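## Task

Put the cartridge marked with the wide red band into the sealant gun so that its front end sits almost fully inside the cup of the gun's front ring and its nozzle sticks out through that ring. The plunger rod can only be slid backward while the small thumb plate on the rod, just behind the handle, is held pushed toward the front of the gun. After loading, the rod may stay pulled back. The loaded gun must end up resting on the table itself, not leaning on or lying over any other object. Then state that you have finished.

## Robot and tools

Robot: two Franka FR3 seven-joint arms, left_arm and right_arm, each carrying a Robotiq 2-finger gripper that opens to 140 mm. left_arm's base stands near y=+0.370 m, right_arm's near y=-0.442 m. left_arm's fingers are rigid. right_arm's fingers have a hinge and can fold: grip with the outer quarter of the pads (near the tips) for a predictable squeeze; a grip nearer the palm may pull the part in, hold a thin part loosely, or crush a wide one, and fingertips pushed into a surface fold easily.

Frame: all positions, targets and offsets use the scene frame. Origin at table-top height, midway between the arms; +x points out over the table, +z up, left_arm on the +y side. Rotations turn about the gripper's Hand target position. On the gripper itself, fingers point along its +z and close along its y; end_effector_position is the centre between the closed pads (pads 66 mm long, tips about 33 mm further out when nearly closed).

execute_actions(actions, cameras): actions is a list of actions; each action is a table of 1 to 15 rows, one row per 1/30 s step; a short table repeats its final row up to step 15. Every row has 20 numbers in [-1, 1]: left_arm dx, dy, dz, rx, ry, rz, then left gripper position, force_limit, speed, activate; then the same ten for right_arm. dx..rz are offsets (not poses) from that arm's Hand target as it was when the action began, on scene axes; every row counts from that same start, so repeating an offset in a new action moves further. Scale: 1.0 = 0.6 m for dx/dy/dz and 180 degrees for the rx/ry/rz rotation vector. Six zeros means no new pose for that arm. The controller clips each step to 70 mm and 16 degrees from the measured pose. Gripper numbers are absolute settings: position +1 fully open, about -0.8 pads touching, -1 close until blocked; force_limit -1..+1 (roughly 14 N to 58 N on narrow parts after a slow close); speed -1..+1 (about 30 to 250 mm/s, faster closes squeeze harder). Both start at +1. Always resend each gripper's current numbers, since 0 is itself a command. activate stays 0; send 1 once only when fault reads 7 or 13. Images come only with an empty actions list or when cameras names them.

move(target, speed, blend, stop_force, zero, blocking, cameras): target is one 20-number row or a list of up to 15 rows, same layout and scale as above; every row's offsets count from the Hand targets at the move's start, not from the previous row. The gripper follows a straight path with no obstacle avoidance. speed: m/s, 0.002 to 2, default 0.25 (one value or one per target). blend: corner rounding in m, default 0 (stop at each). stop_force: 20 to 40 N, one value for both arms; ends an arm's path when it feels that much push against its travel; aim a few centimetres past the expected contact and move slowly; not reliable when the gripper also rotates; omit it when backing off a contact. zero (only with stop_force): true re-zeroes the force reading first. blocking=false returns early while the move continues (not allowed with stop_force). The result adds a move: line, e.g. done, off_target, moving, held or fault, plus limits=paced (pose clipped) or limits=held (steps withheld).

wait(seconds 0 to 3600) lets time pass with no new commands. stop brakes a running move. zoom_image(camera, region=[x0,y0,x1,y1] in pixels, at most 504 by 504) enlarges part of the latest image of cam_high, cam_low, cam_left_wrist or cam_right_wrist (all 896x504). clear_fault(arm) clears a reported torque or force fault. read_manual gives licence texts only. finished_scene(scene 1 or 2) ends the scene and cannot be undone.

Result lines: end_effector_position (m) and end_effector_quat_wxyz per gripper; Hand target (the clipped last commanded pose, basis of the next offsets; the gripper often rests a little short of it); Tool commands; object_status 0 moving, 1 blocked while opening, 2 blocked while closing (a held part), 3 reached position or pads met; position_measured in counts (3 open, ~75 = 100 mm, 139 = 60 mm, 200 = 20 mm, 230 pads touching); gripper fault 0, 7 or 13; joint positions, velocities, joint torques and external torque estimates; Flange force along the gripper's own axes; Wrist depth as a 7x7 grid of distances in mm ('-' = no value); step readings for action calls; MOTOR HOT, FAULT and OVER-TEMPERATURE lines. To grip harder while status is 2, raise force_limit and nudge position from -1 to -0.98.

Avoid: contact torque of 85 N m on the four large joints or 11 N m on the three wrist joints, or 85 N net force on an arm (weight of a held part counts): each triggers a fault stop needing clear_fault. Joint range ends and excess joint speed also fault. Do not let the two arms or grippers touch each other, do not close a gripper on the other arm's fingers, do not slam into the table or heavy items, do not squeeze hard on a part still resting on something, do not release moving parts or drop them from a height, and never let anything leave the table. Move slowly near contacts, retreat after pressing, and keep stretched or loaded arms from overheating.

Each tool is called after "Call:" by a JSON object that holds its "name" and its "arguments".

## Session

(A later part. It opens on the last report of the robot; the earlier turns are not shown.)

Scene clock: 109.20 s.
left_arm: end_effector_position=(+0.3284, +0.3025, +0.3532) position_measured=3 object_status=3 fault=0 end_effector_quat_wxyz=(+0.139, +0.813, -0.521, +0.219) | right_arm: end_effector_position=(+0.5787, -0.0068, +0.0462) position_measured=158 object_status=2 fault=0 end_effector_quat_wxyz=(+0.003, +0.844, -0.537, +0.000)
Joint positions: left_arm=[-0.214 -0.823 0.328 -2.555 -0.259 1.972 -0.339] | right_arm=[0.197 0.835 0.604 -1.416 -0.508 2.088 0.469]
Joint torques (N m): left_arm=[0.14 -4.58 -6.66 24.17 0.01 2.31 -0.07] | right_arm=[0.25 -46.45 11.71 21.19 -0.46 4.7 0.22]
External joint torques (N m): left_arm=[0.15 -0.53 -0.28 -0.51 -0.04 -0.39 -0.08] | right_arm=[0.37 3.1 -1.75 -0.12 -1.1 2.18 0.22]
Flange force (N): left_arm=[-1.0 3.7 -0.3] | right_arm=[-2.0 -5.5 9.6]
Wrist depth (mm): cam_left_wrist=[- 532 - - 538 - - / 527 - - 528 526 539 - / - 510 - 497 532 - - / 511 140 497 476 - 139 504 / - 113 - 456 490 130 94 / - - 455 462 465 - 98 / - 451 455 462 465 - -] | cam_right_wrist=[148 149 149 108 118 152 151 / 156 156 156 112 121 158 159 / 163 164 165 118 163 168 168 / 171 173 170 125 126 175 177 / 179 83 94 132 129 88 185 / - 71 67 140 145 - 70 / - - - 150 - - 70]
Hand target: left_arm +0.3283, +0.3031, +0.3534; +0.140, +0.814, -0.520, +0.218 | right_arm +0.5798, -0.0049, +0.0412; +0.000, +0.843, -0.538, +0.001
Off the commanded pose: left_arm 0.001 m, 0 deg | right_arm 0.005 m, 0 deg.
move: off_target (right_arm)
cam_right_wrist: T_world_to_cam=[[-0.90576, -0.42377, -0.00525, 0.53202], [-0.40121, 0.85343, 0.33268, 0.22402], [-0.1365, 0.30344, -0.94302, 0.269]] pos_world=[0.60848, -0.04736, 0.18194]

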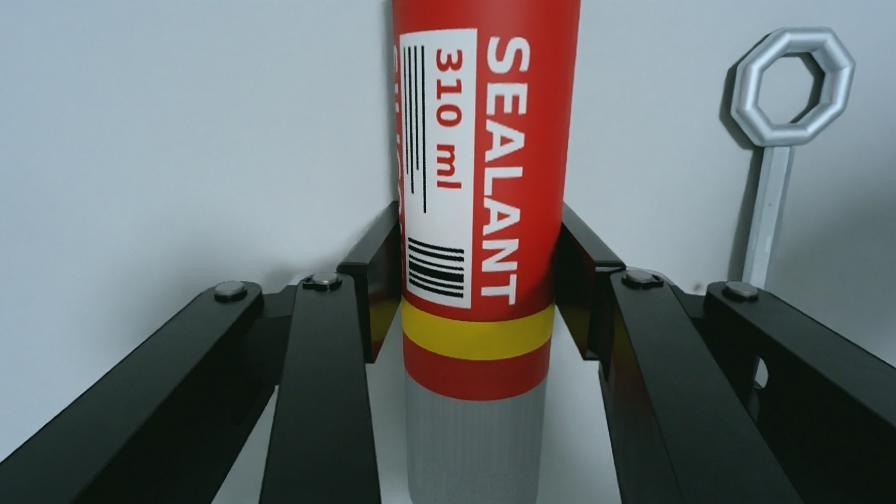

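Call:
{"name": "execute_actions", "arguments": {"actions": [[[0,0,0,0,0,0,1,0,0,0, 0,0,0.006,0,0,0,-1,-0.2,-1,0]],[[0,0,0,0,0,0,1,0,0,0, 0,0,0,0,0,0,0.35,-0.2,-0.5,0]],[[0,0,0,0,0,0,1,0,0,0, 0,0,0,0,0,0,0.35,-0.2,-0.5,0]]], "cameras": ["cam_right_wrist"]}}

Scene clock: 111.27 s.
left_arm: end_effector_position=(+0.3284, +0.3025, +0.3532) position_measured=3 object_status=3 fault=0 end_effector_quat_wxyz=(+0.139, +0.813, -0.521, +0.219) | right_arm: end_effector_position=(+0.5796, -0.0055, +0.0462) position_measured=85 object_status=3 fault=0 end_effector_quat_wxyz=(+0.001, +0.844, -0.536, +0.000)
Joint positions: left_arm=[-0.214 -0.823 0.328 -2.555 -0.259 1.972 -0.339] | right_arm=[0.198 0.836 0.603 -1.416 -0.508 2.093 0.469]
Joint torques (N m): left_arm=[0.17 -4.52 -6.66 24.16 0.02 2.3 -0.06] | right_arm=[-0.38 -51.1 12.66 21.67 0.38 2.63 0.16]
External joint torques (N m): left_arm=[0.18 -0.4 -0.26 -0.56 -0.03 -0.4 -0.07] | right_arm=[-0.44 -1.41 -0.94 0.33 -0.27 0.09 0.16]
External joint torques at the end of the 1st action: left_arm=[0.21 -0.46 -0.24 -0.54 -0.03 -0.39 -0.08] | right_arm=[-0.32 0.31 -1.14 0.41 -0.5 1.29 0.18]
External joint torques at the end of the 2nd action: left_arm=[0.17 -0.38 -0.29 -0.6 -0.04 -0.41 -0.1] | right_arm=[-0.46 -1.58 -0.83 0.43 -0.34 0.15 0.16]
Flange force (N): left_arm=[-1.0 3.4 -0.2] | right_arm=[1.1 2.9 -1.2]
Flange force at the end of the 1st action (N): left_arm=[-1.1 3.5 -0.3] | right_arm=[0.2 -0.4 3.3]
Flange force at the end of the 2nd action (N): left_arm=[-1.0 3.5 -0.1] | right_arm=[1.2 3.1 -1.4]
Wrist depth (mm): cam_left_wrist=[- - - - - 570 576 / - - - 500 523 541 - / 528 - 537 480 523 523 - / 518 133 492 466 - 130 468 / - 113 - 451 - 122 98 / - - - 477 462 - 98 / - 456 - 472 458 457 -] | cam_right_wrist=[149 149 150 107 115 151 151 / 156 156 156 112 119 158 157 / 163 164 165 118 163 167 166 / 172 172 155 125 145 137 176 / - 88 179 132 183 104 86 / - - 194 140 193 195 86 / - - 206 151 206 - -]
Hand target: left_arm +0.3283, +0.3031, +0.3534; +0.140, +0.814, -0.520, +0.218 | right_arm +0.5798, -0.0049, +0.0448; +0.000, +0.843, -0.538, +0.001
Off the commanded pose: left_arm 0.001 m, 0 deg | right_arm 0.001 m, 0 deg.
Step readings (end_effector_position of left_arm | right_arm; steps 1 to 15: 1st action; 16 to 30: 2nd action; 31 to 45: 3rd action):
0: (+0.3284, +0.3025, +0.3532) | (+0.5787, -0.0068, +0.0462)
1: (+0.3284, +0.3025, +0.3532) | (+0.5787, -0.0068, +0.0462)
2: (+0.3284, +0.3025, +0.3532) | (+0.5787, -0.0068, +0.0463)
4: (+0.3284, +0.3025, +0.3532) | (+0.5787, -0.0068, +0.0463)
8: (+0.3284, +0.3025, +0.3532) | (+0.5787, -0.0068, +0.0463)
15: (+0.3284, +0.3025, +0.3532) | (+0.5787, -0.0068, +0.0463)
16: (+0.3284, +0.3025, +0.3532) | (+0.5787, -0.0068, +0.0463)
17: (+0.3284, +0.3025, +0.3532) | (+0.5787, -0.0067, +0.0463)
19: (+0.3284, +0.3025, +0.3532) | (+0.5790, -0.0064, +0.0464)
23: (+0.3284, +0.3025, +0.3532) | (+0.5791, -0.0058, +0.0464)
30: (+0.3284, +0.3025, +0.3532) | (+0.5795, -0.0056, +0.0462)
31: (+0.3284, +0.3025, +0.3532) | (+0.5795, -0.0055, +0.0462)
32: (+0.3284, +0.3025, +0.3532) | (+0.5795, -0.0055, +0.0462)
34: (+0.3284, +0.3025, +0.3532) | (+0.5795, -0.0055, +0.0462)
38: (+0.3284, +0.3025, +0.3532) | (+0.5796, -0.0055, +0.0462)
45: (+0.3284, +0.3025, +0.3532) | (+0.5796, -0.0055, +0.0462)
cam_right_wrist: T_world_to_cam=[[-0.90565, -0.42391, -0.00954, 0.53352], [-0.40239, 0.85214, 0.33457, 0.22389], [-0.1337, 0.30685, -0.94232, 0.26706]] pos_world=[0.60898, -0.04657, 0.18184]

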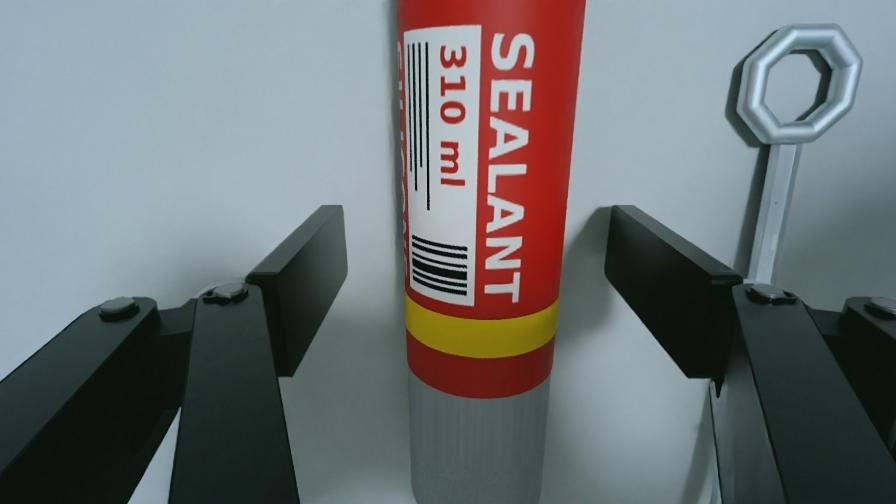

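Call:
{"name": "move", "arguments": {"target": [[0,0,0,0,0,0,1,0,0,0, 0,0,0.3,0,0,0,0.35,-0.2,-0.5,0],[0,0,0,0,0,0,1,0,0,0, -0.15,-0.75,0.45,0,0,-0.3,0.35,-0.2,-0.5,0]], "blend": 0.05, "speed": 0.3, "cameras": ["cam_high","cam_left_wrist"]}}

Call:
{"name": "zoom_image", "arguments": {"camera": "cam_high", "region": [380, 170, 640, 300]}}

Scene clock: 115.17 s.
left_arm: end_effector_position=(+0.3284, +0.3025, +0.3532) position_measured=3 object_status=3 fault=0 end_effector_quat_wxyz=(+0.139, +0.813, -0.521, +0.219) | right_arm: end_effector_position=(+0.4915, -0.4561, +0.3148) position_measured=85 object_status=3 fault=0 end_effector_quat_wxyz=(+0.001, -0.504, +0.864, -0.002)
Joint positions: left_arm=[-0.214 -0.823 0.328 -2.555 -0.259 1.972 -0.339] | right_arm=[-0.444 -0.247 0.372 -2.077 0.09 1.849 0.412]
Joint velocities: left_arm=[within noise] | right_arm=[0 0 0.001 0 -0.001 -0.005 -0.004]
Joint torques (N m): left_arm=[0.13 -4.56 -6.64 24.14 0.01 2.3 -0.06] | right_arm=[-0.33 -23.78 -2.79 24.97 1.02 2.11 -0.16]
External joint torques (N m): left_arm=[0.12 -0.45 -0.28 -0.59 -0.04 -0.41 -0.08] | right_arm=[-0.34 -2.28 0.21 0.21 0.3 -0.44 -0.16]
Flange force (N): left_arm=[-1.0 3.6 -0.2] | right_arm=[3.2 6.3 -2.1]
Wrist depth (mm): cam_left_wrist=[- 590 - 564 - - - / - - 538 532 510 - 524 / - - 506 481 - 526 523 / - 133 510 479 - 139 511 / - 113 485 463 - 122 98 / - - - - - - 98 / - - - - - 473 -] | cam_right_wrist=[394 397 398 397 399 399 398 / 413 416 416 413 414 420 420 / 435 435 436 402 437 440 447 / 463 - 156 462 452 137 466 / - 87 474 483 490 104 86 / - - 515 518 519 - 86 / - - 545 552 545 - -]
Hand target: left_arm +0.3283, +0.3031, +0.3534; +0.140, +0.814, -0.520, +0.218 | right_arm +0.4898, -0.4549, +0.3148; +0.000, -0.507, +0.862, +0.000
Off the commanded pose: left_arm 0.001 m, 0 deg | right_arm 0.002 m, 0 deg.
move: done
cam_left_wrist: T_world_to_cam=[[-0.90863, -0.41745, 0.0114, 0.42968], [-0.41323, 0.89484, -0.1688, -0.07268], [0.06026, -0.15809, -0.98558, 0.51917]] pos_world=[0.3291, 0.32648, 0.49452]

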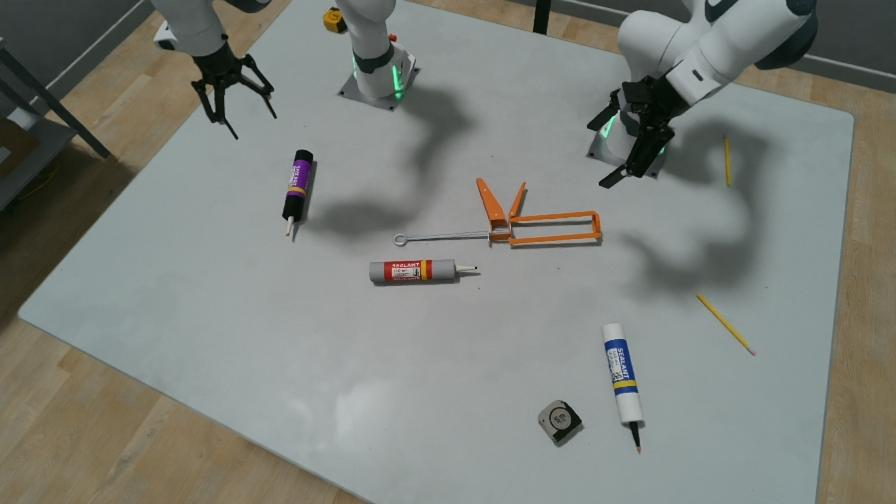

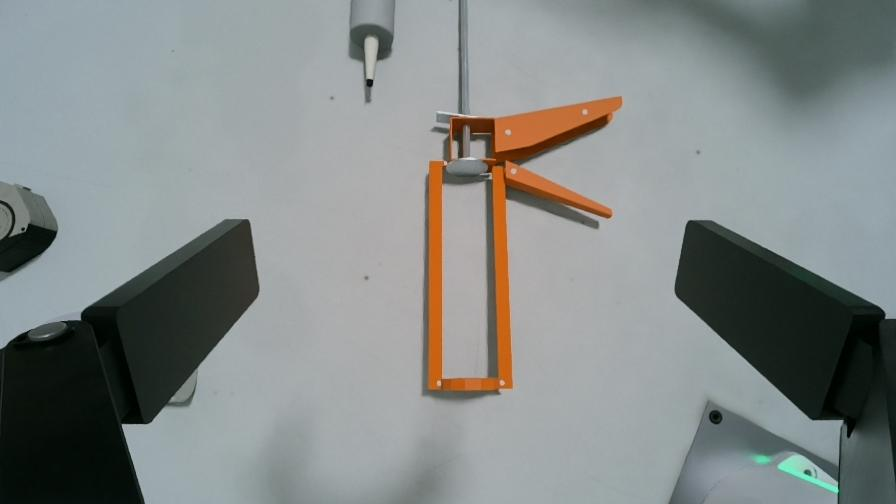

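Scaled by 1.938.

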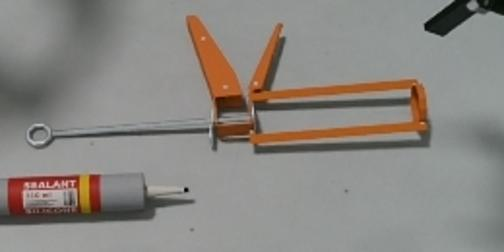

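Call:
{"name": "zoom_image", "arguments": {"camera": "cam_left_wrist", "region": [400, 330, 540, 410]}}

Call:
{"name": "zoom_image", "arguments": {"camera": "cam_left_wrist", "region": [400, 90, 560, 210]}}

Scaled by 3.600.

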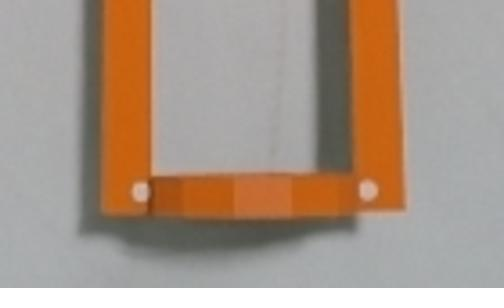

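Scaled by 3.150.

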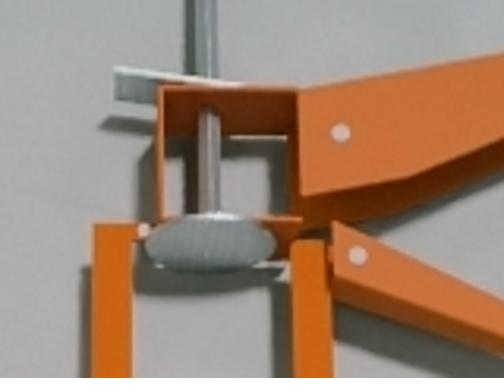

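Call:
{"name": "zoom_image", "arguments": {"camera": "cam_high", "region": [485, 195, 615, 270]}}

Call:
{"name": "zoom_image", "arguments": {"camera": "cam_high", "region": [360, 235, 490, 310]}}

Scaled by 3.877.

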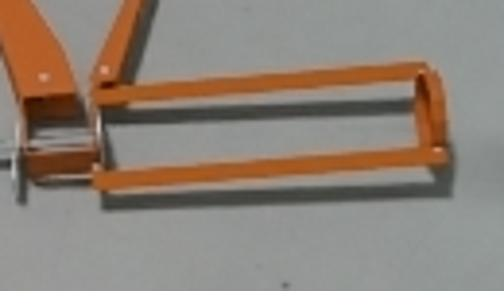

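Scaled by 3.877.

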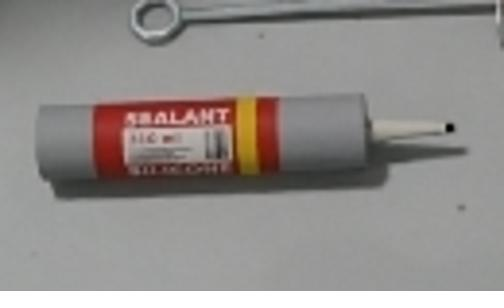

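Call:
{"name": "execute_actions", "arguments": {"actions": [], "cameras": ["cam_low"]}}

Call:
{"name": "zoom_image", "arguments": {"camera": "cam_low", "region": [160, 170, 320, 262]}}

Scene clock: 122.33 s.
left_arm: end_effector_position=(+0.3284, +0.3025, +0.3532) position_measured=3 object_status=3 fault=0 end_effector_quat_wxyz=(+0.139, +0.813, -0.521, +0.219) | right_arm: end_effector_position=(+0.4912, -0.4561, +0.3147) position_measured=85 object_status=3 fault=0 end_effector_quat_wxyz=(+0.000, -0.505, +0.863, -0.002)
Joint positions: left_arm=[-0.214 -0.823 0.328 -2.555 -0.259 1.972 -0.339] | right_arm=[-0.444 -0.247 0.372 -2.077 0.09 1.848 0.411]
Joint velocities: within noise
Joint torques (N m): left_arm=[0.15 -4.56 -6.65 24.13 0.01 2.3 -0.04] | right_arm=[-0.31 -23.79 -2.8 24.88 1.03 2.06 -0.25]
External joint torques (N m): left_arm=[0.12 -0.43 -0.33 -0.52 -0.04 -0.4 -0.06] | right_arm=[-0.32 -2.28 0.2 0.18 0.32 -0.47 -0.25]
Flange force (N): left_arm=[-0.9 3.4 -0.2] | right_arm=[3.5 6.4 -2.1]
Wrist depth (mm): cam_left_wrist=[- - - 509 547 579 569 / - 540 - 539 499 536 - / 509 - - 493 - - - / 485 140 488 491 - 140 489 / - 113 487 483 - 122 94 / - - 476 470 490 479 98 / - - 468 465 - 459 -] | cam_right_wrist=[394 397 394 394 396 398 401 / 414 415 417 411 417 418 419 / 431 436 436 430 439 440 441 / 457 451 155 461 453 137 466 / - 87 476 485 491 104 86 / - - 514 511 516 - 86 / - - 545 544 531 - -]
Hand target: left_arm +0.3283, +0.3031, +0.3534; +0.140, +0.814, -0.520, +0.218 | right_arm +0.4898, -0.4549, +0.3148; +0.000, -0.507, +0.862, +0.000
Tool commands: left_gripper/position=+1.0 left_gripper/force_limit=+0.0 left_gripper/speed=+0.0 left_gripper/activate=+0.0 right_gripper/position=+0.35 right_gripper/force_limit=-0.2 right_gripper/speed=-0.5 right_gripper/activate=+0.0
Off the commanded pose: left_arm 0.001 m, 0 deg | right_arm 0.002 m, 0 deg.
Images, in order (width x height): cam_low 896x504.

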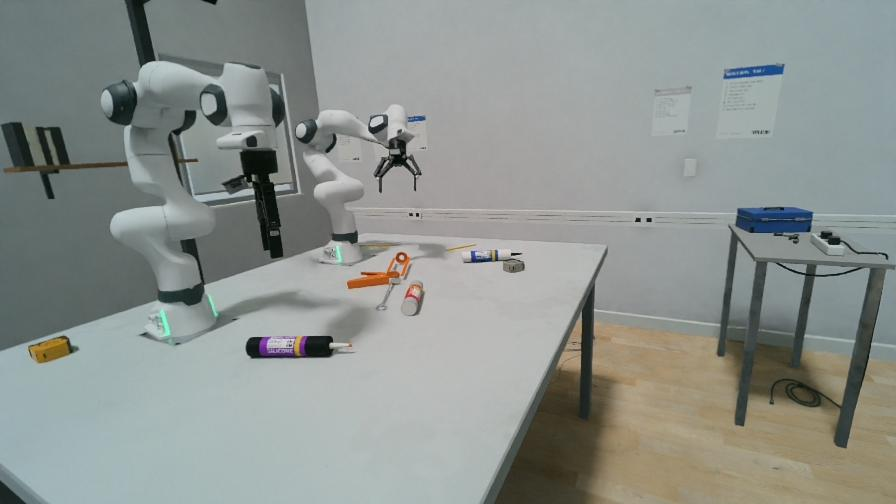

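Scaled by 3.150.

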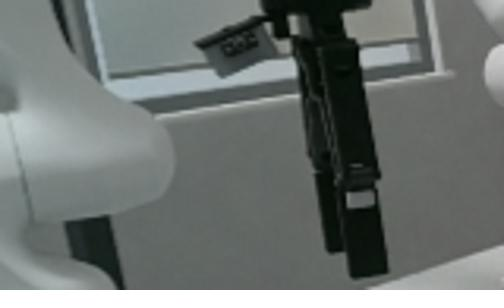

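Call:
{"name": "zoom_image", "arguments": {"camera": "cam_low", "region": [340, 240, 440, 320]}}

Scaled by 5.040.

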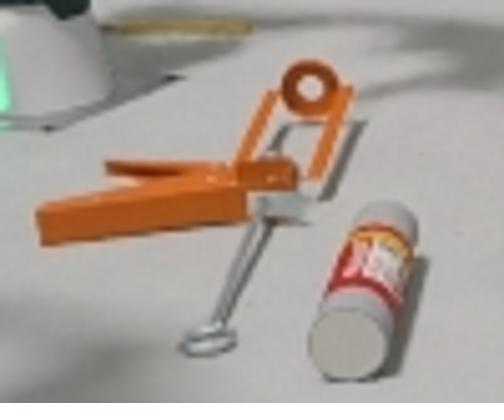

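Call:
{"name": "move", "arguments": {"target": [0.4195,-0.5502,-0.322,0.1512,0.07,0,0.3,-0.2,0,0, 0,0,0,0,0,0,0.35,-0.2,-0.5,0], "speed": 0.3, "cameras": ["cam_left_wrist"]}}

Scene clock: 127.27 s.
left_arm: end_effector_position=(+0.5806, -0.0272, +0.1613) position_measured=91 object_status=3 fault=0 end_effector_quat_wxyz=(+0.000, +0.841, -0.542, +0.002) | right_arm: end_effector_position=(+0.4912, -0.4561, +0.3148) position_measured=85 object_status=3 fault=0 end_effector_quat_wxyz=(+0.000, -0.505, +0.863, -0.002)
Joint positions: left_arm=[-0.546 0.696 0.013 -1.197 -0.008 1.897 -0.985] | right_arm=[-0.444 -0.247 0.372 -2.077 0.09 1.848 0.411]
Joint velocities: left_arm=[0 0.001 0 -0.001 0 -0.002 -0.006] | right_arm=[within noise]
Joint torques (N m): left_arm=[-0.3 -54.5 1.31 24.58 0.32 2.28 -0.18] | right_arm=[-0.42 -23.77 -2.82 24.98 1.05 2.08 -0.26]
External joint torques (N m): left_arm=[-0.6 -0.97 0.29 -0.51 -0.48 -0.41 -0.18] | right_arm=[-0.44 -2.25 0.17 0.26 0.33 -0.46 -0.25]
Flange force (N): left_arm=[-5.5 4.6 -0.5] | right_arm=[3.4 6.0 -2.3]
Wrist depth (mm): cam_left_wrist=[- - 273 230 - - 272 / - 286 - 239 282 278 - / - 299 298 256 299 - - / - - 163 268 146 - - / - - 120 - 331 111 89 / - - 355 355 347 - - / - - - - 359 - -] | cam_right_wrist=[392 394 397 397 394 398 400 / 415 415 417 414 414 419 421 / 436 436 436 428 436 441 443 / 460 453 155 461 451 137 463 / - 87 475 486 485 104 86 / - - 516 513 517 - 86 / - - 546 548 540 - -]
Hand target: left_arm +0.5800, -0.0270, +0.1602; +0.000, +0.843, -0.538, +0.000 | right_arm +0.4898, -0.4549, +0.3148; +0.000, -0.507, +0.862, +0.000
Off the commanded pose: left_arm 0.001 m, 0 deg | right_arm 0.002 m, 0 deg.
move: done
cam_left_wrist: T_world_to_cam=[[-0.90788, -0.41913, 0.00919, 0.52323], [-0.39044, 0.85333, 0.34551, 0.19693], [-0.15266, 0.3101, -0.93837, 0.39153]] pos_world=[0.61169, -0.07016, 0.29455]

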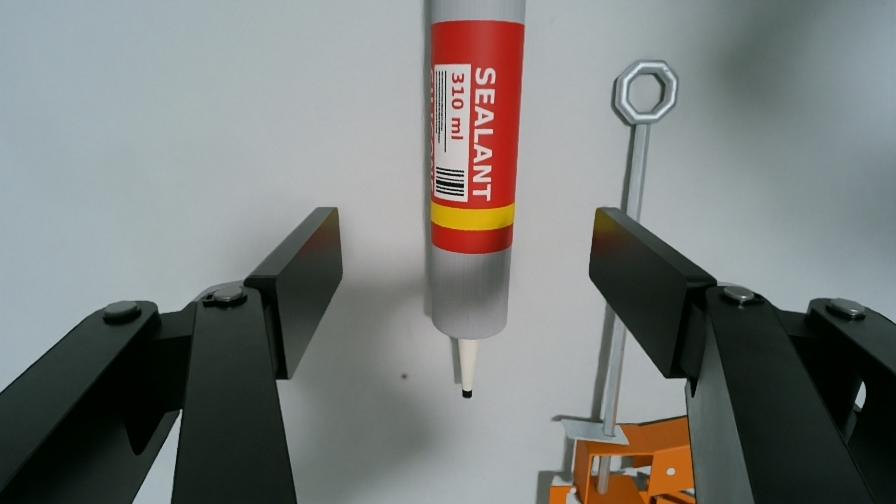

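Call:
{"name": "move", "arguments": {"target": [-0.0102,-0.0047,-0.192,0,0,0,0.1,-0.2,0,0, 0,0,0,0,0,0,0.35,-0.2,-0.5,0], "speed": 0.15}}

Call:
{"name": "execute_actions", "arguments": {"actions": [[[0,0,0,0,0,0,-1,-0.1,-1,0,0,0,0,0,0,0,0.35,-0.2,-0.5,0]],[[0,0,0,0,0,0,-1,-0.1,-1,0,0,0,0,0,0,0,0.35,-0.2,-0.5,0]],[[0,0,0,0,0,0,-1,-0.1,-1,0,0,0,0,0,0,0,0.35,-0.2,-0.5,0]],[[0,0,0,0,0,0,-1,-0.1,-1,0,0,0,0,0,0,0,0.35,-0.2,-0.5,0]],[[0,0,0,0,0,0,-1,-0.1,-1,0,0,0,0,0,0,0,0.35,-0.2,-0.5,0]]], "cameras": ["cam_left_wrist"]}}

Scene clock: 130.23 s.
left_arm: end_effector_position=(+0.5736, -0.0275, +0.0439) position_measured=117 object_status=3 fault=0 end_effector_quat_wxyz=(-0.001, +0.841, -0.540, -0.002) | right_arm: end_effector_position=(+0.4912, -0.4561, +0.3148) position_measured=85 object_status=3 fault=0 end_effector_quat_wxyz=(+0.000, -0.505, +0.863, -0.002)
Joint positions: left_arm=[-0.553 0.795 0.013 -1.333 -0.009 2.124 -0.993] | right_arm=[-0.444 -0.247 0.372 -2.077 0.09 1.848 0.411]
Joint velocities: left_arm=[-0.001 -0.001 0.001 -0.001 -0.001 0.003 -0.002] | right_arm=[within noise]
Joint torques (N m): left_arm=[-0.57 -56.22 1.24 23.32 0.17 2.83 -0.15] | right_arm=[-0.48 -23.84 -2.75 24.95 1.05 2.07 -0.26]
External joint torques (N m): left_arm=[-0.61 -1.39 0.26 -0.98 -0.53 0.15 -0.15] | right_arm=[-0.38 -2.36 0.38 0.23 0.34 -0.47 -0.26]
Flange force (N): left_arm=[-9.8 7.4 -1.3] | right_arm=[3.3 6.5 -2.2]
Wrist depth (mm): cam_left_wrist=[- - - 120 125 161 - / 174 173 - 127 131 167 - / - 182 - 134 143 177 - / - 192 154 142 143 - 190 / - - 107 151 126 94 198 / - - 217 159 - - - / - - - 172 - - -] | cam_right_wrist=[395 394 397 397 395 405 400 / 412 413 414 412 416 419 418 / 434 433 436 427 440 438 444 / 454 452 155 454 452 137 466 / - 87 476 489 487 104 86 / - - 512 518 517 - 86 / - - 545 541 540 - -]
Hand target: left_arm +0.5739, -0.0298, +0.0450; +0.000, +0.843, -0.538, +0.000 | right_arm +0.4898, -0.4549, +0.3148; +0.000, -0.507, +0.862, +0.000
Off the commanded pose: left_arm 0.003 m, 0 deg | right_arm 0.002 m, 0 deg.
move: done

Scene clock: 132.93 s.
left_arm: end_effector_position=(+0.5737, -0.0278, +0.0441) position_measured=157 object_status=2 fault=0 end_effector_quat_wxyz=(-0.001, +0.842, -0.540, -0.001) | right_arm: end_effector_position=(+0.4912, -0.4561, +0.3148) position_measured=85 object_status=3 fault=0 end_effector_quat_wxyz=(+0.000, -0.505, +0.863, -0.002)
Joint positions: left_arm=[-0.553 0.795 0.013 -1.333 -0.009 2.124 -0.993] | right_arm=[-0.444 -0.247 0.372 -2.077 0.09 1.848 0.411]
Joint torques (N m): left_arm=[-0.45 -56.14 0.97 23.35 0.22 2.86 -0.16] | right_arm=[-0.45 -23.8 -2.85 24.9 1.03 2.07 -0.23]
External joint torques (N m): left_arm=[-0.3 -1.55 0.12 -0.82 -0.48 0.2 -0.16] | right_arm=[-0.36 -2.26 0.27 0.11 0.33 -0.48 -0.22]
External joint torques at the end of the 1st action: left_arm=[-0.74 -1.52 0.18 -0.94 -0.52 0.17 -0.18] | right_arm=[-0.52 -2.23 0.12 0.16 0.3 -0.46 -0.26]
External joint torques at the end of the 2nd action: left_arm=[-0.53 -1.64 0.03 -0.79 -0.47 0.18 -0.2] | right_arm=[-0.5 -2.25 0.2 0.21 0.32 -0.47 -0.23]
External joint torques at the end of the 3rd action: left_arm=[-0.58 -1.22 -0.01 -1.04 -0.5 0.16 -0.17] | right_arm=[-0.46 -2.41 0.21 0.27 0.32 -0.46 -0.29]
External joint torques at the end of the 4th action: left_arm=[-0.73 -1.7 -0.1 -0.81 -0.49 0.2 -0.18] | right_arm=[-0.52 -2.08 0.19 -0.06 0.32 -0.47 -0.3]
Flange force (N): left_arm=[-9.8 6.9 -1.5] | right_arm=[3.4 6.5 -2.0]
Flange force at the end of the 1st action (N): left_arm=[-10.0 7.7 -1.5] | right_arm=[3.7 6.2 -2.1]
Flange force at the end of the 2nd action (N): left_arm=[-9.6 7.2 -1.6] | right_arm=[3.4 6.1 -2.2]
Flange force at the end of the 3rd action (N): left_arm=[-9.6 7.3 -1.0] | right_arm=[3.7 6.5 -2.3]
Flange force at the end of the 4th action (N): left_arm=[-9.9 7.7 -1.7] | right_arm=[3.8 6.4 -1.5]
Wrist depth (mm): cam_left_wrist=[- 163 164 121 162 163 - / - - 172 128 131 167 170 / 184 - 180 134 142 178 - / 192 - 108 142 141 - - / - 85 94 151 115 - - / - - - 165 - - - / - - - 170 - - -] | cam_right_wrist=[397 395 397 393 397 400 402 / 416 416 413 415 414 416 414 / 432 436 433 408 439 439 439 / 450 453 155 453 161 131 466 / - 87 478 487 495 104 86 / - - 510 518 515 - 86 / - - 548 538 543 - -]
Hand target: left_arm +0.5739, -0.0298, +0.0450; +0.000, +0.843, -0.538, +0.000 | right_arm +0.4898, -0.4549, +0.3148; +0.000, -0.507, +0.862, +0.000
Off the commanded pose: left_arm 0.002 m, 0 deg | right_arm 0.002 m, 0 deg.
Step readings (end_effector_position of left_arm | right_arm; steps 1 to 15: 1st action; 16 to 30: 2nd action; 31 to 45: 3rd action; 46 to 60: 4th action; 61 to 75: 5th action):
0: (+0.5736, -0.0275, +0.0439) | (+0.4912, -0.4561, +0.3148)
1: (+0.5736, -0.0275, +0.0439) | (+0.4912, -0.4561, +0.3148)
2: (+0.5737, -0.0275, +0.0439) | (+0.4912, -0.4561, +0.3148)
4: (+0.5737, -0.0276, +0.0440) | (+0.4912, -0.4561, +0.3148)
8: (+0.5738, -0.0276, +0.0440) | (+0.4912, -0.4561, +0.3148)
15: (+0.5738, -0.0276, +0.0440) | (+0.4912, -0.4561, +0.3148)
16: (+0.5738, -0.0276, +0.0440) | (+0.4912, -0.4561, +0.3148)
17: (+0.5738, -0.0276, +0.0440) | (+0.4912, -0.4561, +0.3148)
19: (+0.5738, -0.0276, +0.0440) | (+0.4912, -0.4561, +0.3148)
23: (+0.5737, -0.0277, +0.0440) | (+0.4912, -0.4561, +0.3148)
30: (+0.5737, -0.0278, +0.0441) | (+0.4912, -0.4561, +0.3148)
31: (+0.5737, -0.0278, +0.0441) | (+0.4912, -0.4561, +0.3148)
32: (+0.5737, -0.0278, +0.0441) | (+0.4912, -0.4561, +0.3148)
34: (+0.5737, -0.0278, +0.0441) | (+0.4912, -0.4561, +0.3148)
38: (+0.5737, -0.0278, +0.0441) | (+0.4912, -0.4561, +0.3148)
45: (+0.5737, -0.0278, +0.0441) | (+0.4912, -0.4561, +0.3148)
46: (+0.5737, -0.0278, +0.0441) | (+0.4912, -0.4561, +0.3148)
47: (+0.5737, -0.0278, +0.0441) | (+0.4912, -0.4561, +0.3148)
49: (+0.5737, -0.0278, +0.0441) | (+0.4912, -0.4561, +0.3148)
53: (+0.5737, -0.0278, +0.0441) | (+0.4912, -0.4561, +0.3148)
60: (+0.5737, -0.0278, +0.0441) | (+0.4912, -0.4561, +0.3148)
61: (+0.5737, -0.0278, +0.0441) | (+0.4912, -0.4561, +0.3148)
62: (+0.5737, -0.0278, +0.0441) | (+0.4912, -0.4561, +0.3148)
64: (+0.5737, -0.0278, +0.0441) | (+0.4912, -0.4561, +0.3148)
68: (+0.5737, -0.0278, +0.0441) | (+0.4912, -0.4561, +0.3148)
75: (+0.5737, -0.0278, +0.0441) | (+0.4912, -0.4561, +0.3148)
cam_left_wrist: T_world_to_cam=[[-0.90648, -0.42207, 0.01189, 0.51687], [-0.39138, 0.85046, 0.3515, 0.23545], [-0.15847, 0.31397, -0.93611, 0.28399]] pos_world=[0.60568, -0.07125, 0.17695]

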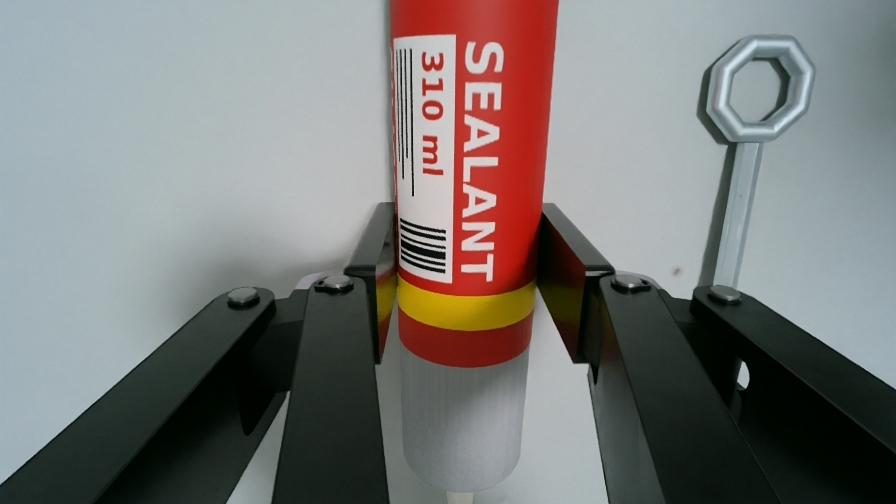

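Call:
{"name": "move", "arguments": {"target": [[0,0,0.258,0,0,0,-1,-0.1,-1,0, 0,0,0,0,0,0,0.35,-0.2,-0.5,0],[-0.3525,0.367,0.258,-0.1008,-0.0467,0,-1,-0.1,-1,0, 0,0,0,0,0,0,0.35,-0.2,-0.5,0]], "blend": 0.04, "speed": 0.25, "cameras": ["cam_left_wrist","cam_high"]}}

Scene clock: 141.47 s.
left_arm: end_effector_position=(+0.3593, +0.1905, +0.1963) position_measured=157 object_status=2 fault=0 end_effector_quat_wxyz=(+0.096, +0.832, -0.528, +0.141) | right_arm: end_effector_position=(+0.4912, -0.4561, +0.3148) position_measured=85 object_status=3 fault=0 end_effector_quat_wxyz=(+0.000, -0.505, +0.863, -0.002)
Joint positions: left_arm=[-0.472 -0.461 0.213 -2.684 -0.258 2.441 -0.554] | right_arm=[-0.444 -0.247 0.372 -2.077 0.09 1.848 0.411]
Joint velocities: left_arm=[-0.001 -0.001 0.001 -0.002 -0.001 0 0.006] | right_arm=[within noise]
Joint torques (N m): left_arm=[-0.61 -17.62 -2.58 24.16 0.86 3.69 0.26] | right_arm=[-0.45 -23.78 -2.77 24.91 1.05 2.09 -0.28]
External joint torques (N m): left_arm=[-0.67 -2.91 0.08 0.53 0.18 0.75 0.25] | right_arm=[-0.48 -2.06 0.23 0.06 0.34 -0.46 -0.28]
Flange force (N): left_arm=[-3.8 5.8 -4.2] | right_arm=[3.4 6.0 -1.8]
Wrist depth (mm): cam_left_wrist=[331 - - 121 344 - - / 331 341 335 128 308 - 350 / - 337 329 134 342 345 - / - - - 142 145 - 351 / - - 96 150 115 - 349 / - - - 159 - - - / - - - 171 - - -] | cam_right_wrist=[396 395 397 397 394 402 400 / 414 414 415 411 410 420 420 / 435 436 436 407 436 439 442 / 459 453 155 459 456 137 462 / - 87 475 485 488 104 86 / - - 508 513 520 - 86 / - - 547 547 547 - -]
Hand target: left_arm +0.3624, +0.1904, +0.1998; +0.094, +0.830, -0.530, +0.147 | right_arm +0.4898, -0.4549, +0.3148; +0.000, -0.507, +0.862, +0.000
Off the commanded pose: left_arm 0.005 m, 1 deg | right_arm 0.002 m, 0 deg.
move: off_target (left_arm)
cam_left_wrist: T_world_to_cam=[[-0.90443, -0.42594, 0.02398, 0.41045], [-0.42572, 0.90475, 0.01373, -0.01936], [-0.02755, 0.00221, -0.99962, 0.34883]] pos_world=[0.37259, 0.19157, 0.33912]
Images, in order (width x height): cam_high 896x504, cam_left_wrist 896x504.

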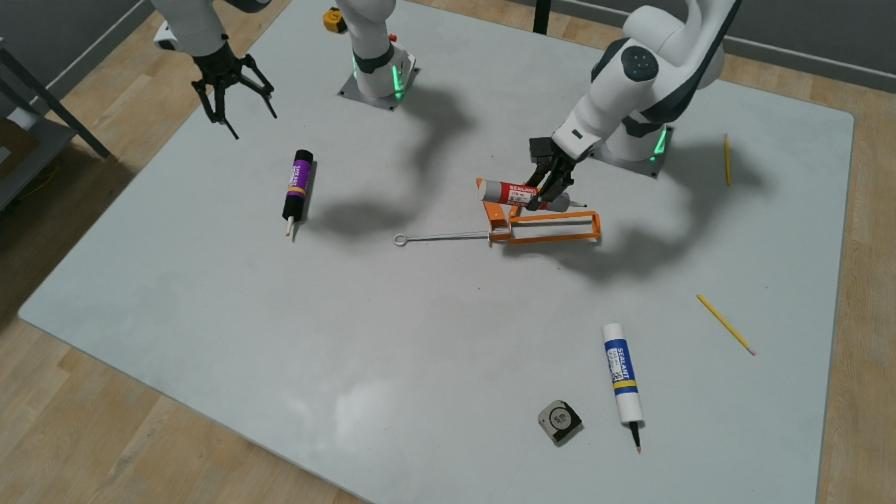

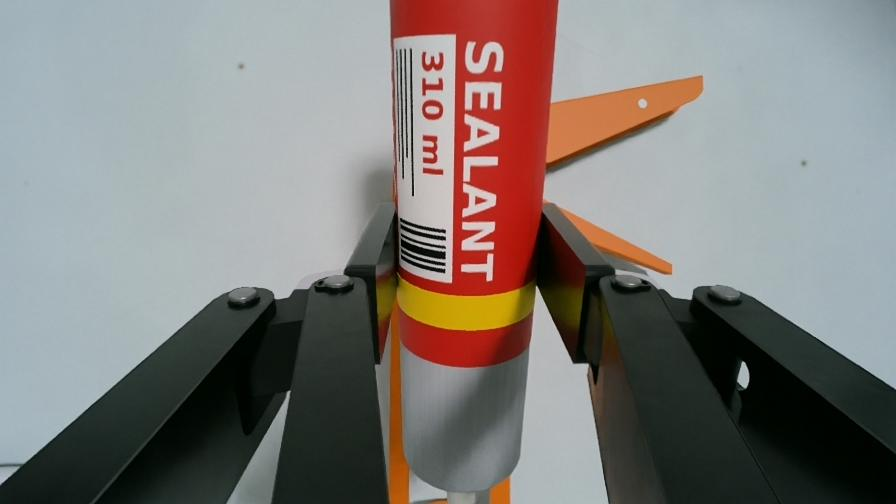

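Call:
{"name": "zoom_image", "arguments": {"camera": "cam_left_wrist", "region": [360, 404, 540, 504]}}

Call:
{"name": "zoom_image", "arguments": {"camera": "cam_high", "region": [470, 160, 630, 260]}}

Scaled by 2.800.

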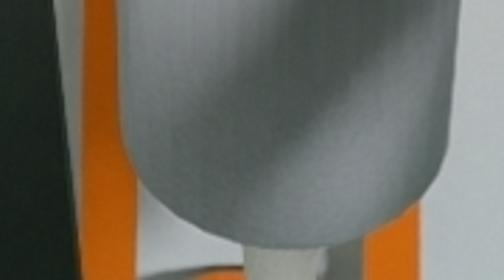

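Scaled by 3.150.

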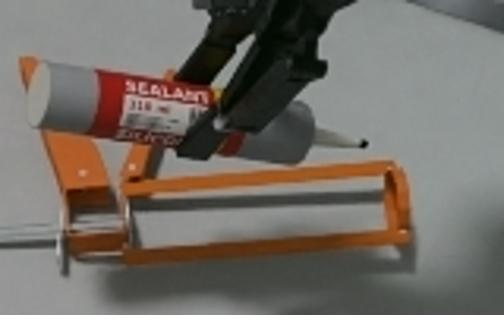

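Call:
{"name": "move", "arguments": {"target": [-0.018,0.0535,-0.1668,0,0,0.0072,-1,-0.1,-1,0, 0,0,0,0,0,0,0.35,-0.2,-0.5,0], "speed": 0.1, "cameras": ["cam_left_wrist","cam_high","cam_low"]}}

Call:
{"name": "zoom_image", "arguments": {"camera": "cam_high", "region": [490, 180, 620, 260]}}

Call:
{"name": "zoom_image", "arguments": {"camera": "cam_left_wrist", "region": [360, 404, 540, 504]}}

Call:
{"name": "zoom_image", "arguments": {"camera": "cam_low", "region": [350, 225, 450, 305]}}

Scene clock: 145.63 s.
left_arm: end_effector_position=(+0.3492, +0.2223, +0.0983) position_measured=157 object_status=2 fault=0 end_effector_quat_wxyz=(+0.094, +0.837, -0.519, +0.144) | right_arm: end_effector_position=(+0.4912, -0.4561, +0.3148) position_measured=85 object_status=3 fault=0 end_effector_quat_wxyz=(+0.000, -0.505, +0.863, -0.002)
Joint positions: left_arm=[-0.597 -0.31 0.389 -2.832 -0.391 2.734 -0.351] | right_arm=[-0.444 -0.247 0.372 -2.077 0.09 1.848 0.411]
Joint torques (N m): left_arm=[-0.61 -16.91 -2.82 20.1 0.5 3.38 0.29] | right_arm=[-0.49 -23.82 -2.8 24.85 1.05 2.07 -0.26]
External joint torques (N m): left_arm=[-0.59 -1.95 0.12 0.44 -0.32 0.64 0.28] | right_arm=[-0.57 -2.32 0.11 0.17 0.33 -0.47 -0.26]
Flange force (N): left_arm=[-1.6 2.4 -0.4] | right_arm=[3.8 6.4 -2.1]
Wrist depth (mm): cam_left_wrist=[- 238 239 121 208 240 - / - - 241 128 213 - - / - - - 134 146 214 247 / - - 109 142 141 - 244 / - 85 94 150 116 - - / - - - 168 - - - / - - - 171 - - -] | cam_right_wrist=[395 397 396 399 395 400 405 / 414 414 413 412 415 420 418 / 433 442 435 428 436 440 443 / 456 453 155 462 453 137 463 / - 87 475 487 486 104 86 / - - 504 516 515 - 86 / - - 551 547 543 - -]
Hand target: left_arm +0.3516, +0.2225, +0.0997; +0.092, +0.836, -0.521, +0.148 | right_arm +0.4898, -0.4549, +0.3148; +0.000, -0.507, +0.862, +0.000
Off the commanded pose: left_arm 0.003 m, 1 deg | right_arm 0.002 m, 0 deg.
move: done
cam_left_wrist: T_world_to_cam=[[-0.89555, -0.4445, 0.02027, 0.41857], [-0.44437, 0.89578, 0.0107, -0.04229], [-0.02291, 0.00057, -0.99974, 0.24922]] pos_world=[0.36177, 0.22379, 0.24112]
Images, in order (width x height): cam_high 896x504, cam_low 896x504, cam_left_wrist 896x504.

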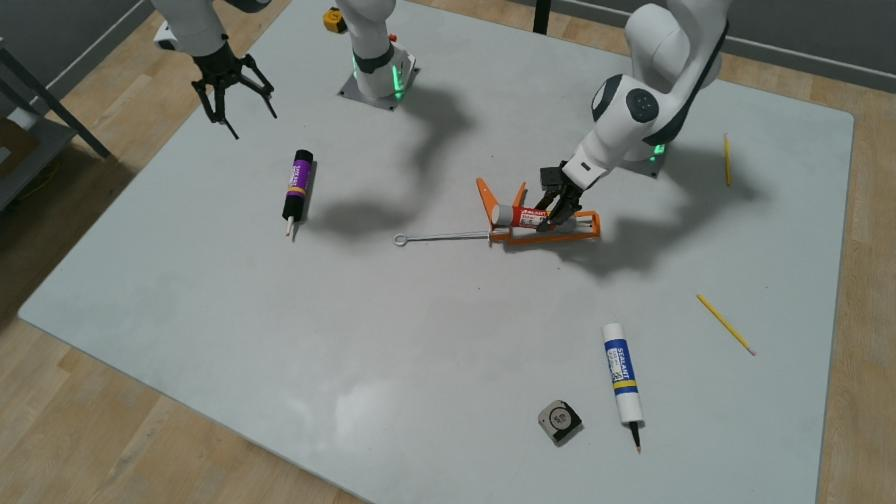

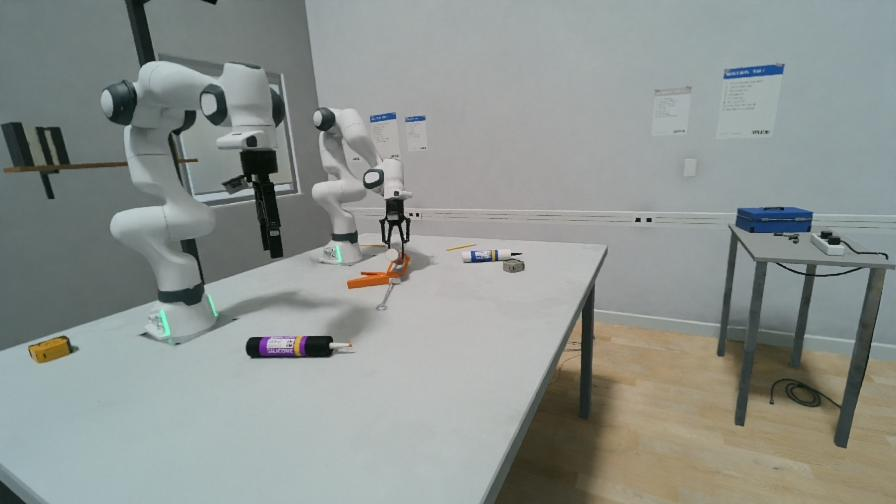

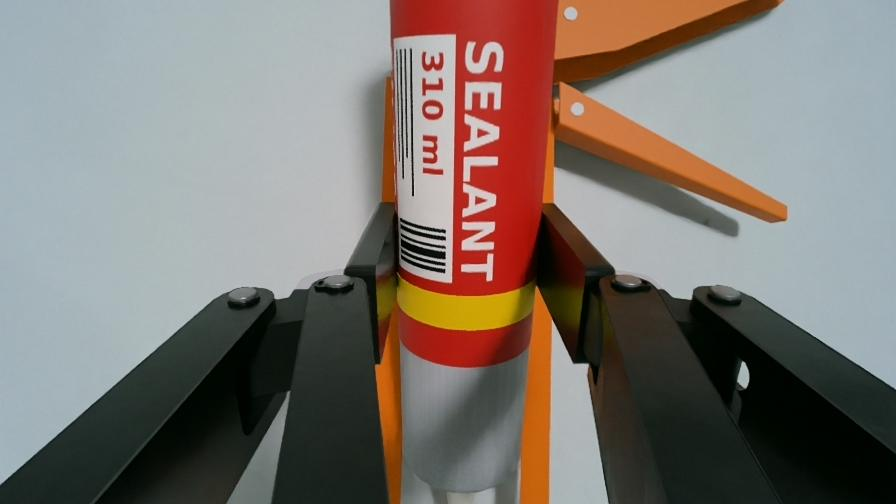

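Scaled by 3.877.

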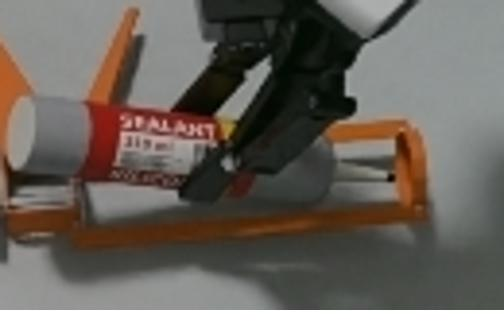

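Scaled by 2.800.

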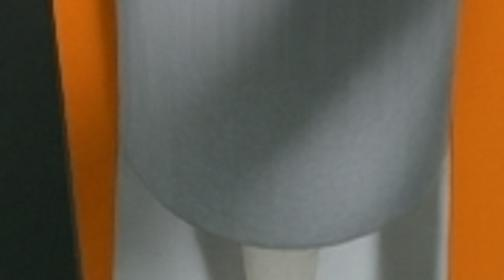

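Scaled by 5.040.

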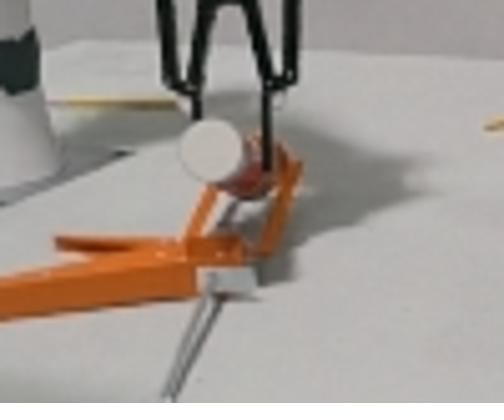

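Call:
{"name": "move", "arguments": {"target": [-0.0235,0.049,-0.0288,0.0151,0.007,0,-1,-0.1,-1,0, 0,0,0,0,0,0,0.35,-0.2,-0.5,0], "speed": 0.05, "cameras": ["cam_left_wrist","cam_high"]}}

Call:
{"name": "zoom_image", "arguments": {"camera": "cam_high", "region": [490, 180, 620, 260]}}

Call:
{"name": "zoom_image", "arguments": {"camera": "cam_left_wrist", "region": [360, 404, 540, 504]}}

Scene clock: 147.53 s.
left_arm: end_effector_position=(+0.3356, +0.2514, +0.0815) position_measured=157 object_status=2 fault=0 end_effector_quat_wxyz=(+0.080, +0.839, -0.523, +0.124) | right_arm: end_effector_position=(+0.4912, -0.4561, +0.3148) position_measured=85 object_status=3 fault=0 end_effector_quat_wxyz=(+0.000, -0.505, +0.863, -0.002)
Joint positions: left_arm=[-0.535 -0.31 0.385 -2.87 -0.324 2.737 -0.35] | right_arm=[-0.444 -0.247 0.372 -2.077 0.09 1.848 0.411]
Joint torques (N m): left_arm=[0.67 -15.86 -3.41 19.29 1.13 3.38 -0.04] | right_arm=[-0.4 -23.78 -2.78 24.92 1.04 2.08 -0.28]
External joint torques (N m): left_arm=[0.67 -1.34 -0.61 0.13 0.38 0.62 -0.05] | right_arm=[-0.36 -2.24 0.27 0.14 0.32 -0.47 -0.28]
Flange force (N): left_arm=[-1.6 5.5 -7.9] | right_arm=[3.4 6.3 -2.0]
Wrist depth (mm): cam_left_wrist=[- 216 220 121 191 - 225 / - - 218 128 191 192 226 / - - 221 134 145 - 224 / 219 222 117 142 143 - - / - 90 94 151 116 - - / - - - 161 - - - / - - - 176 - - -] | cam_right_wrist=[401 395 395 398 395 404 401 / 415 415 415 414 410 419 419 / 435 436 433 426 438 439 439 / 456 458 155 460 160 137 464 / - 87 475 488 490 104 86 / - - 512 518 519 - 86 / - - 544 550 519 - -]
Hand target: left_arm +0.3375, +0.2519, +0.0824; +0.078, +0.839, -0.523, +0.126 | right_arm +0.4898, -0.4549, +0.3148; +0.000, -0.507, +0.862, +0.000
Off the commanded pose: left_arm 0.002 m, 0 deg | right_arm 0.002 m, 0 deg.
move: done
cam_left_wrist: T_world_to_cam=[[-0.89669, -0.44229, 0.01824, 0.4196], [-0.44061, 0.89573, 0.05933, -0.0794], [-0.04258, 0.04517, -0.99807, 0.22744]] pos_world=[0.35095, 0.24643, 0.22406]
Images, in order (width x height): cam_high 896x504, cam_left_wrist 896x504.

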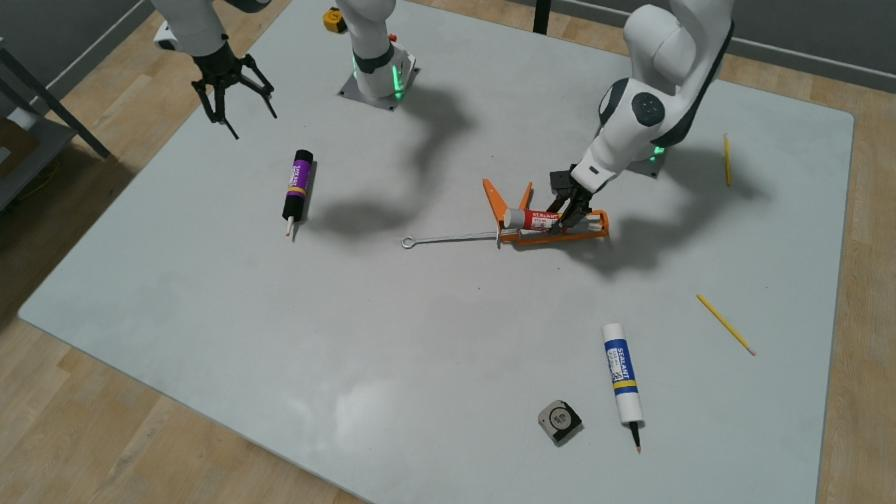

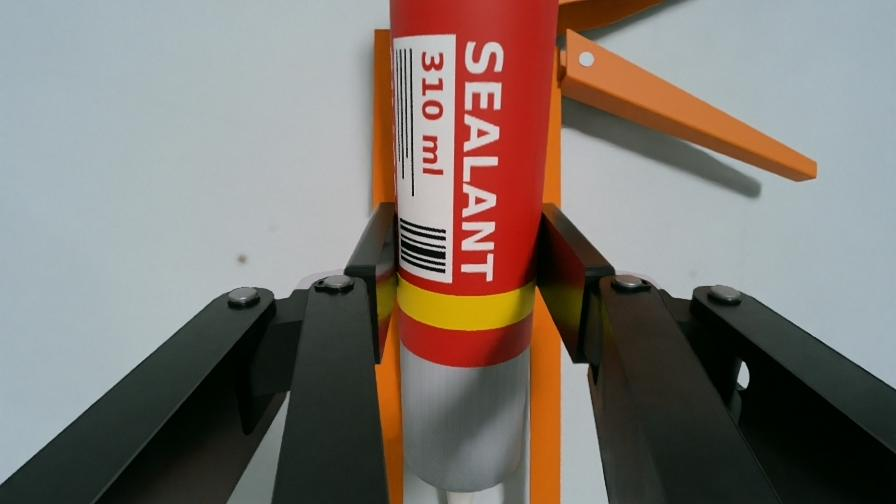

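Scaled by 3.877.

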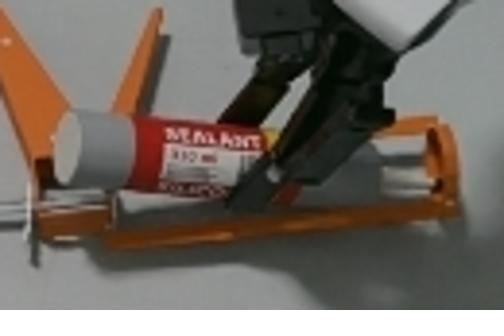

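Scaled by 2.800.

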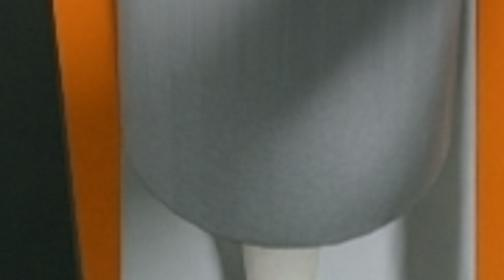

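Call:
{"name": "zoom_image", "arguments": {"camera": "cam_high", "region": [575, 200, 625, 245]}}

Call:
{"name": "zoom_image", "arguments": {"camera": "cam_high", "region": [490, 200, 540, 255]}}

Scaled by 10.080.

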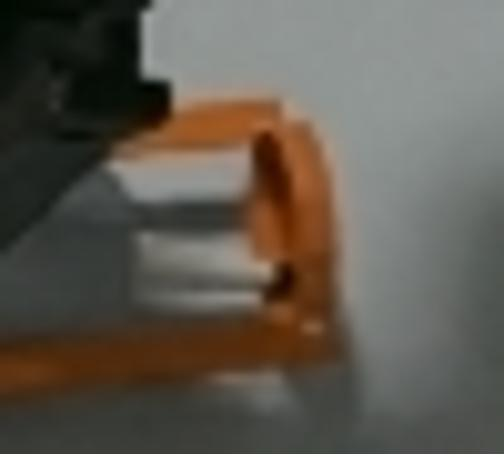

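Scaled by 9.164.

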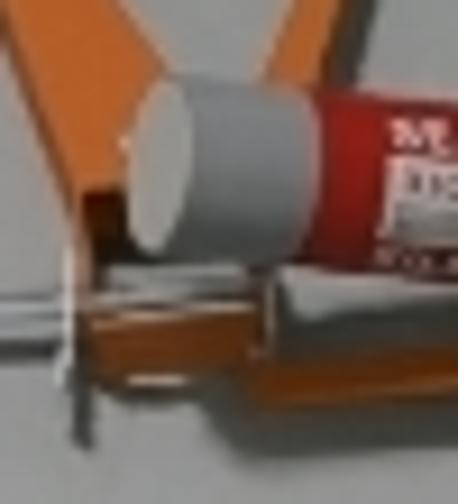

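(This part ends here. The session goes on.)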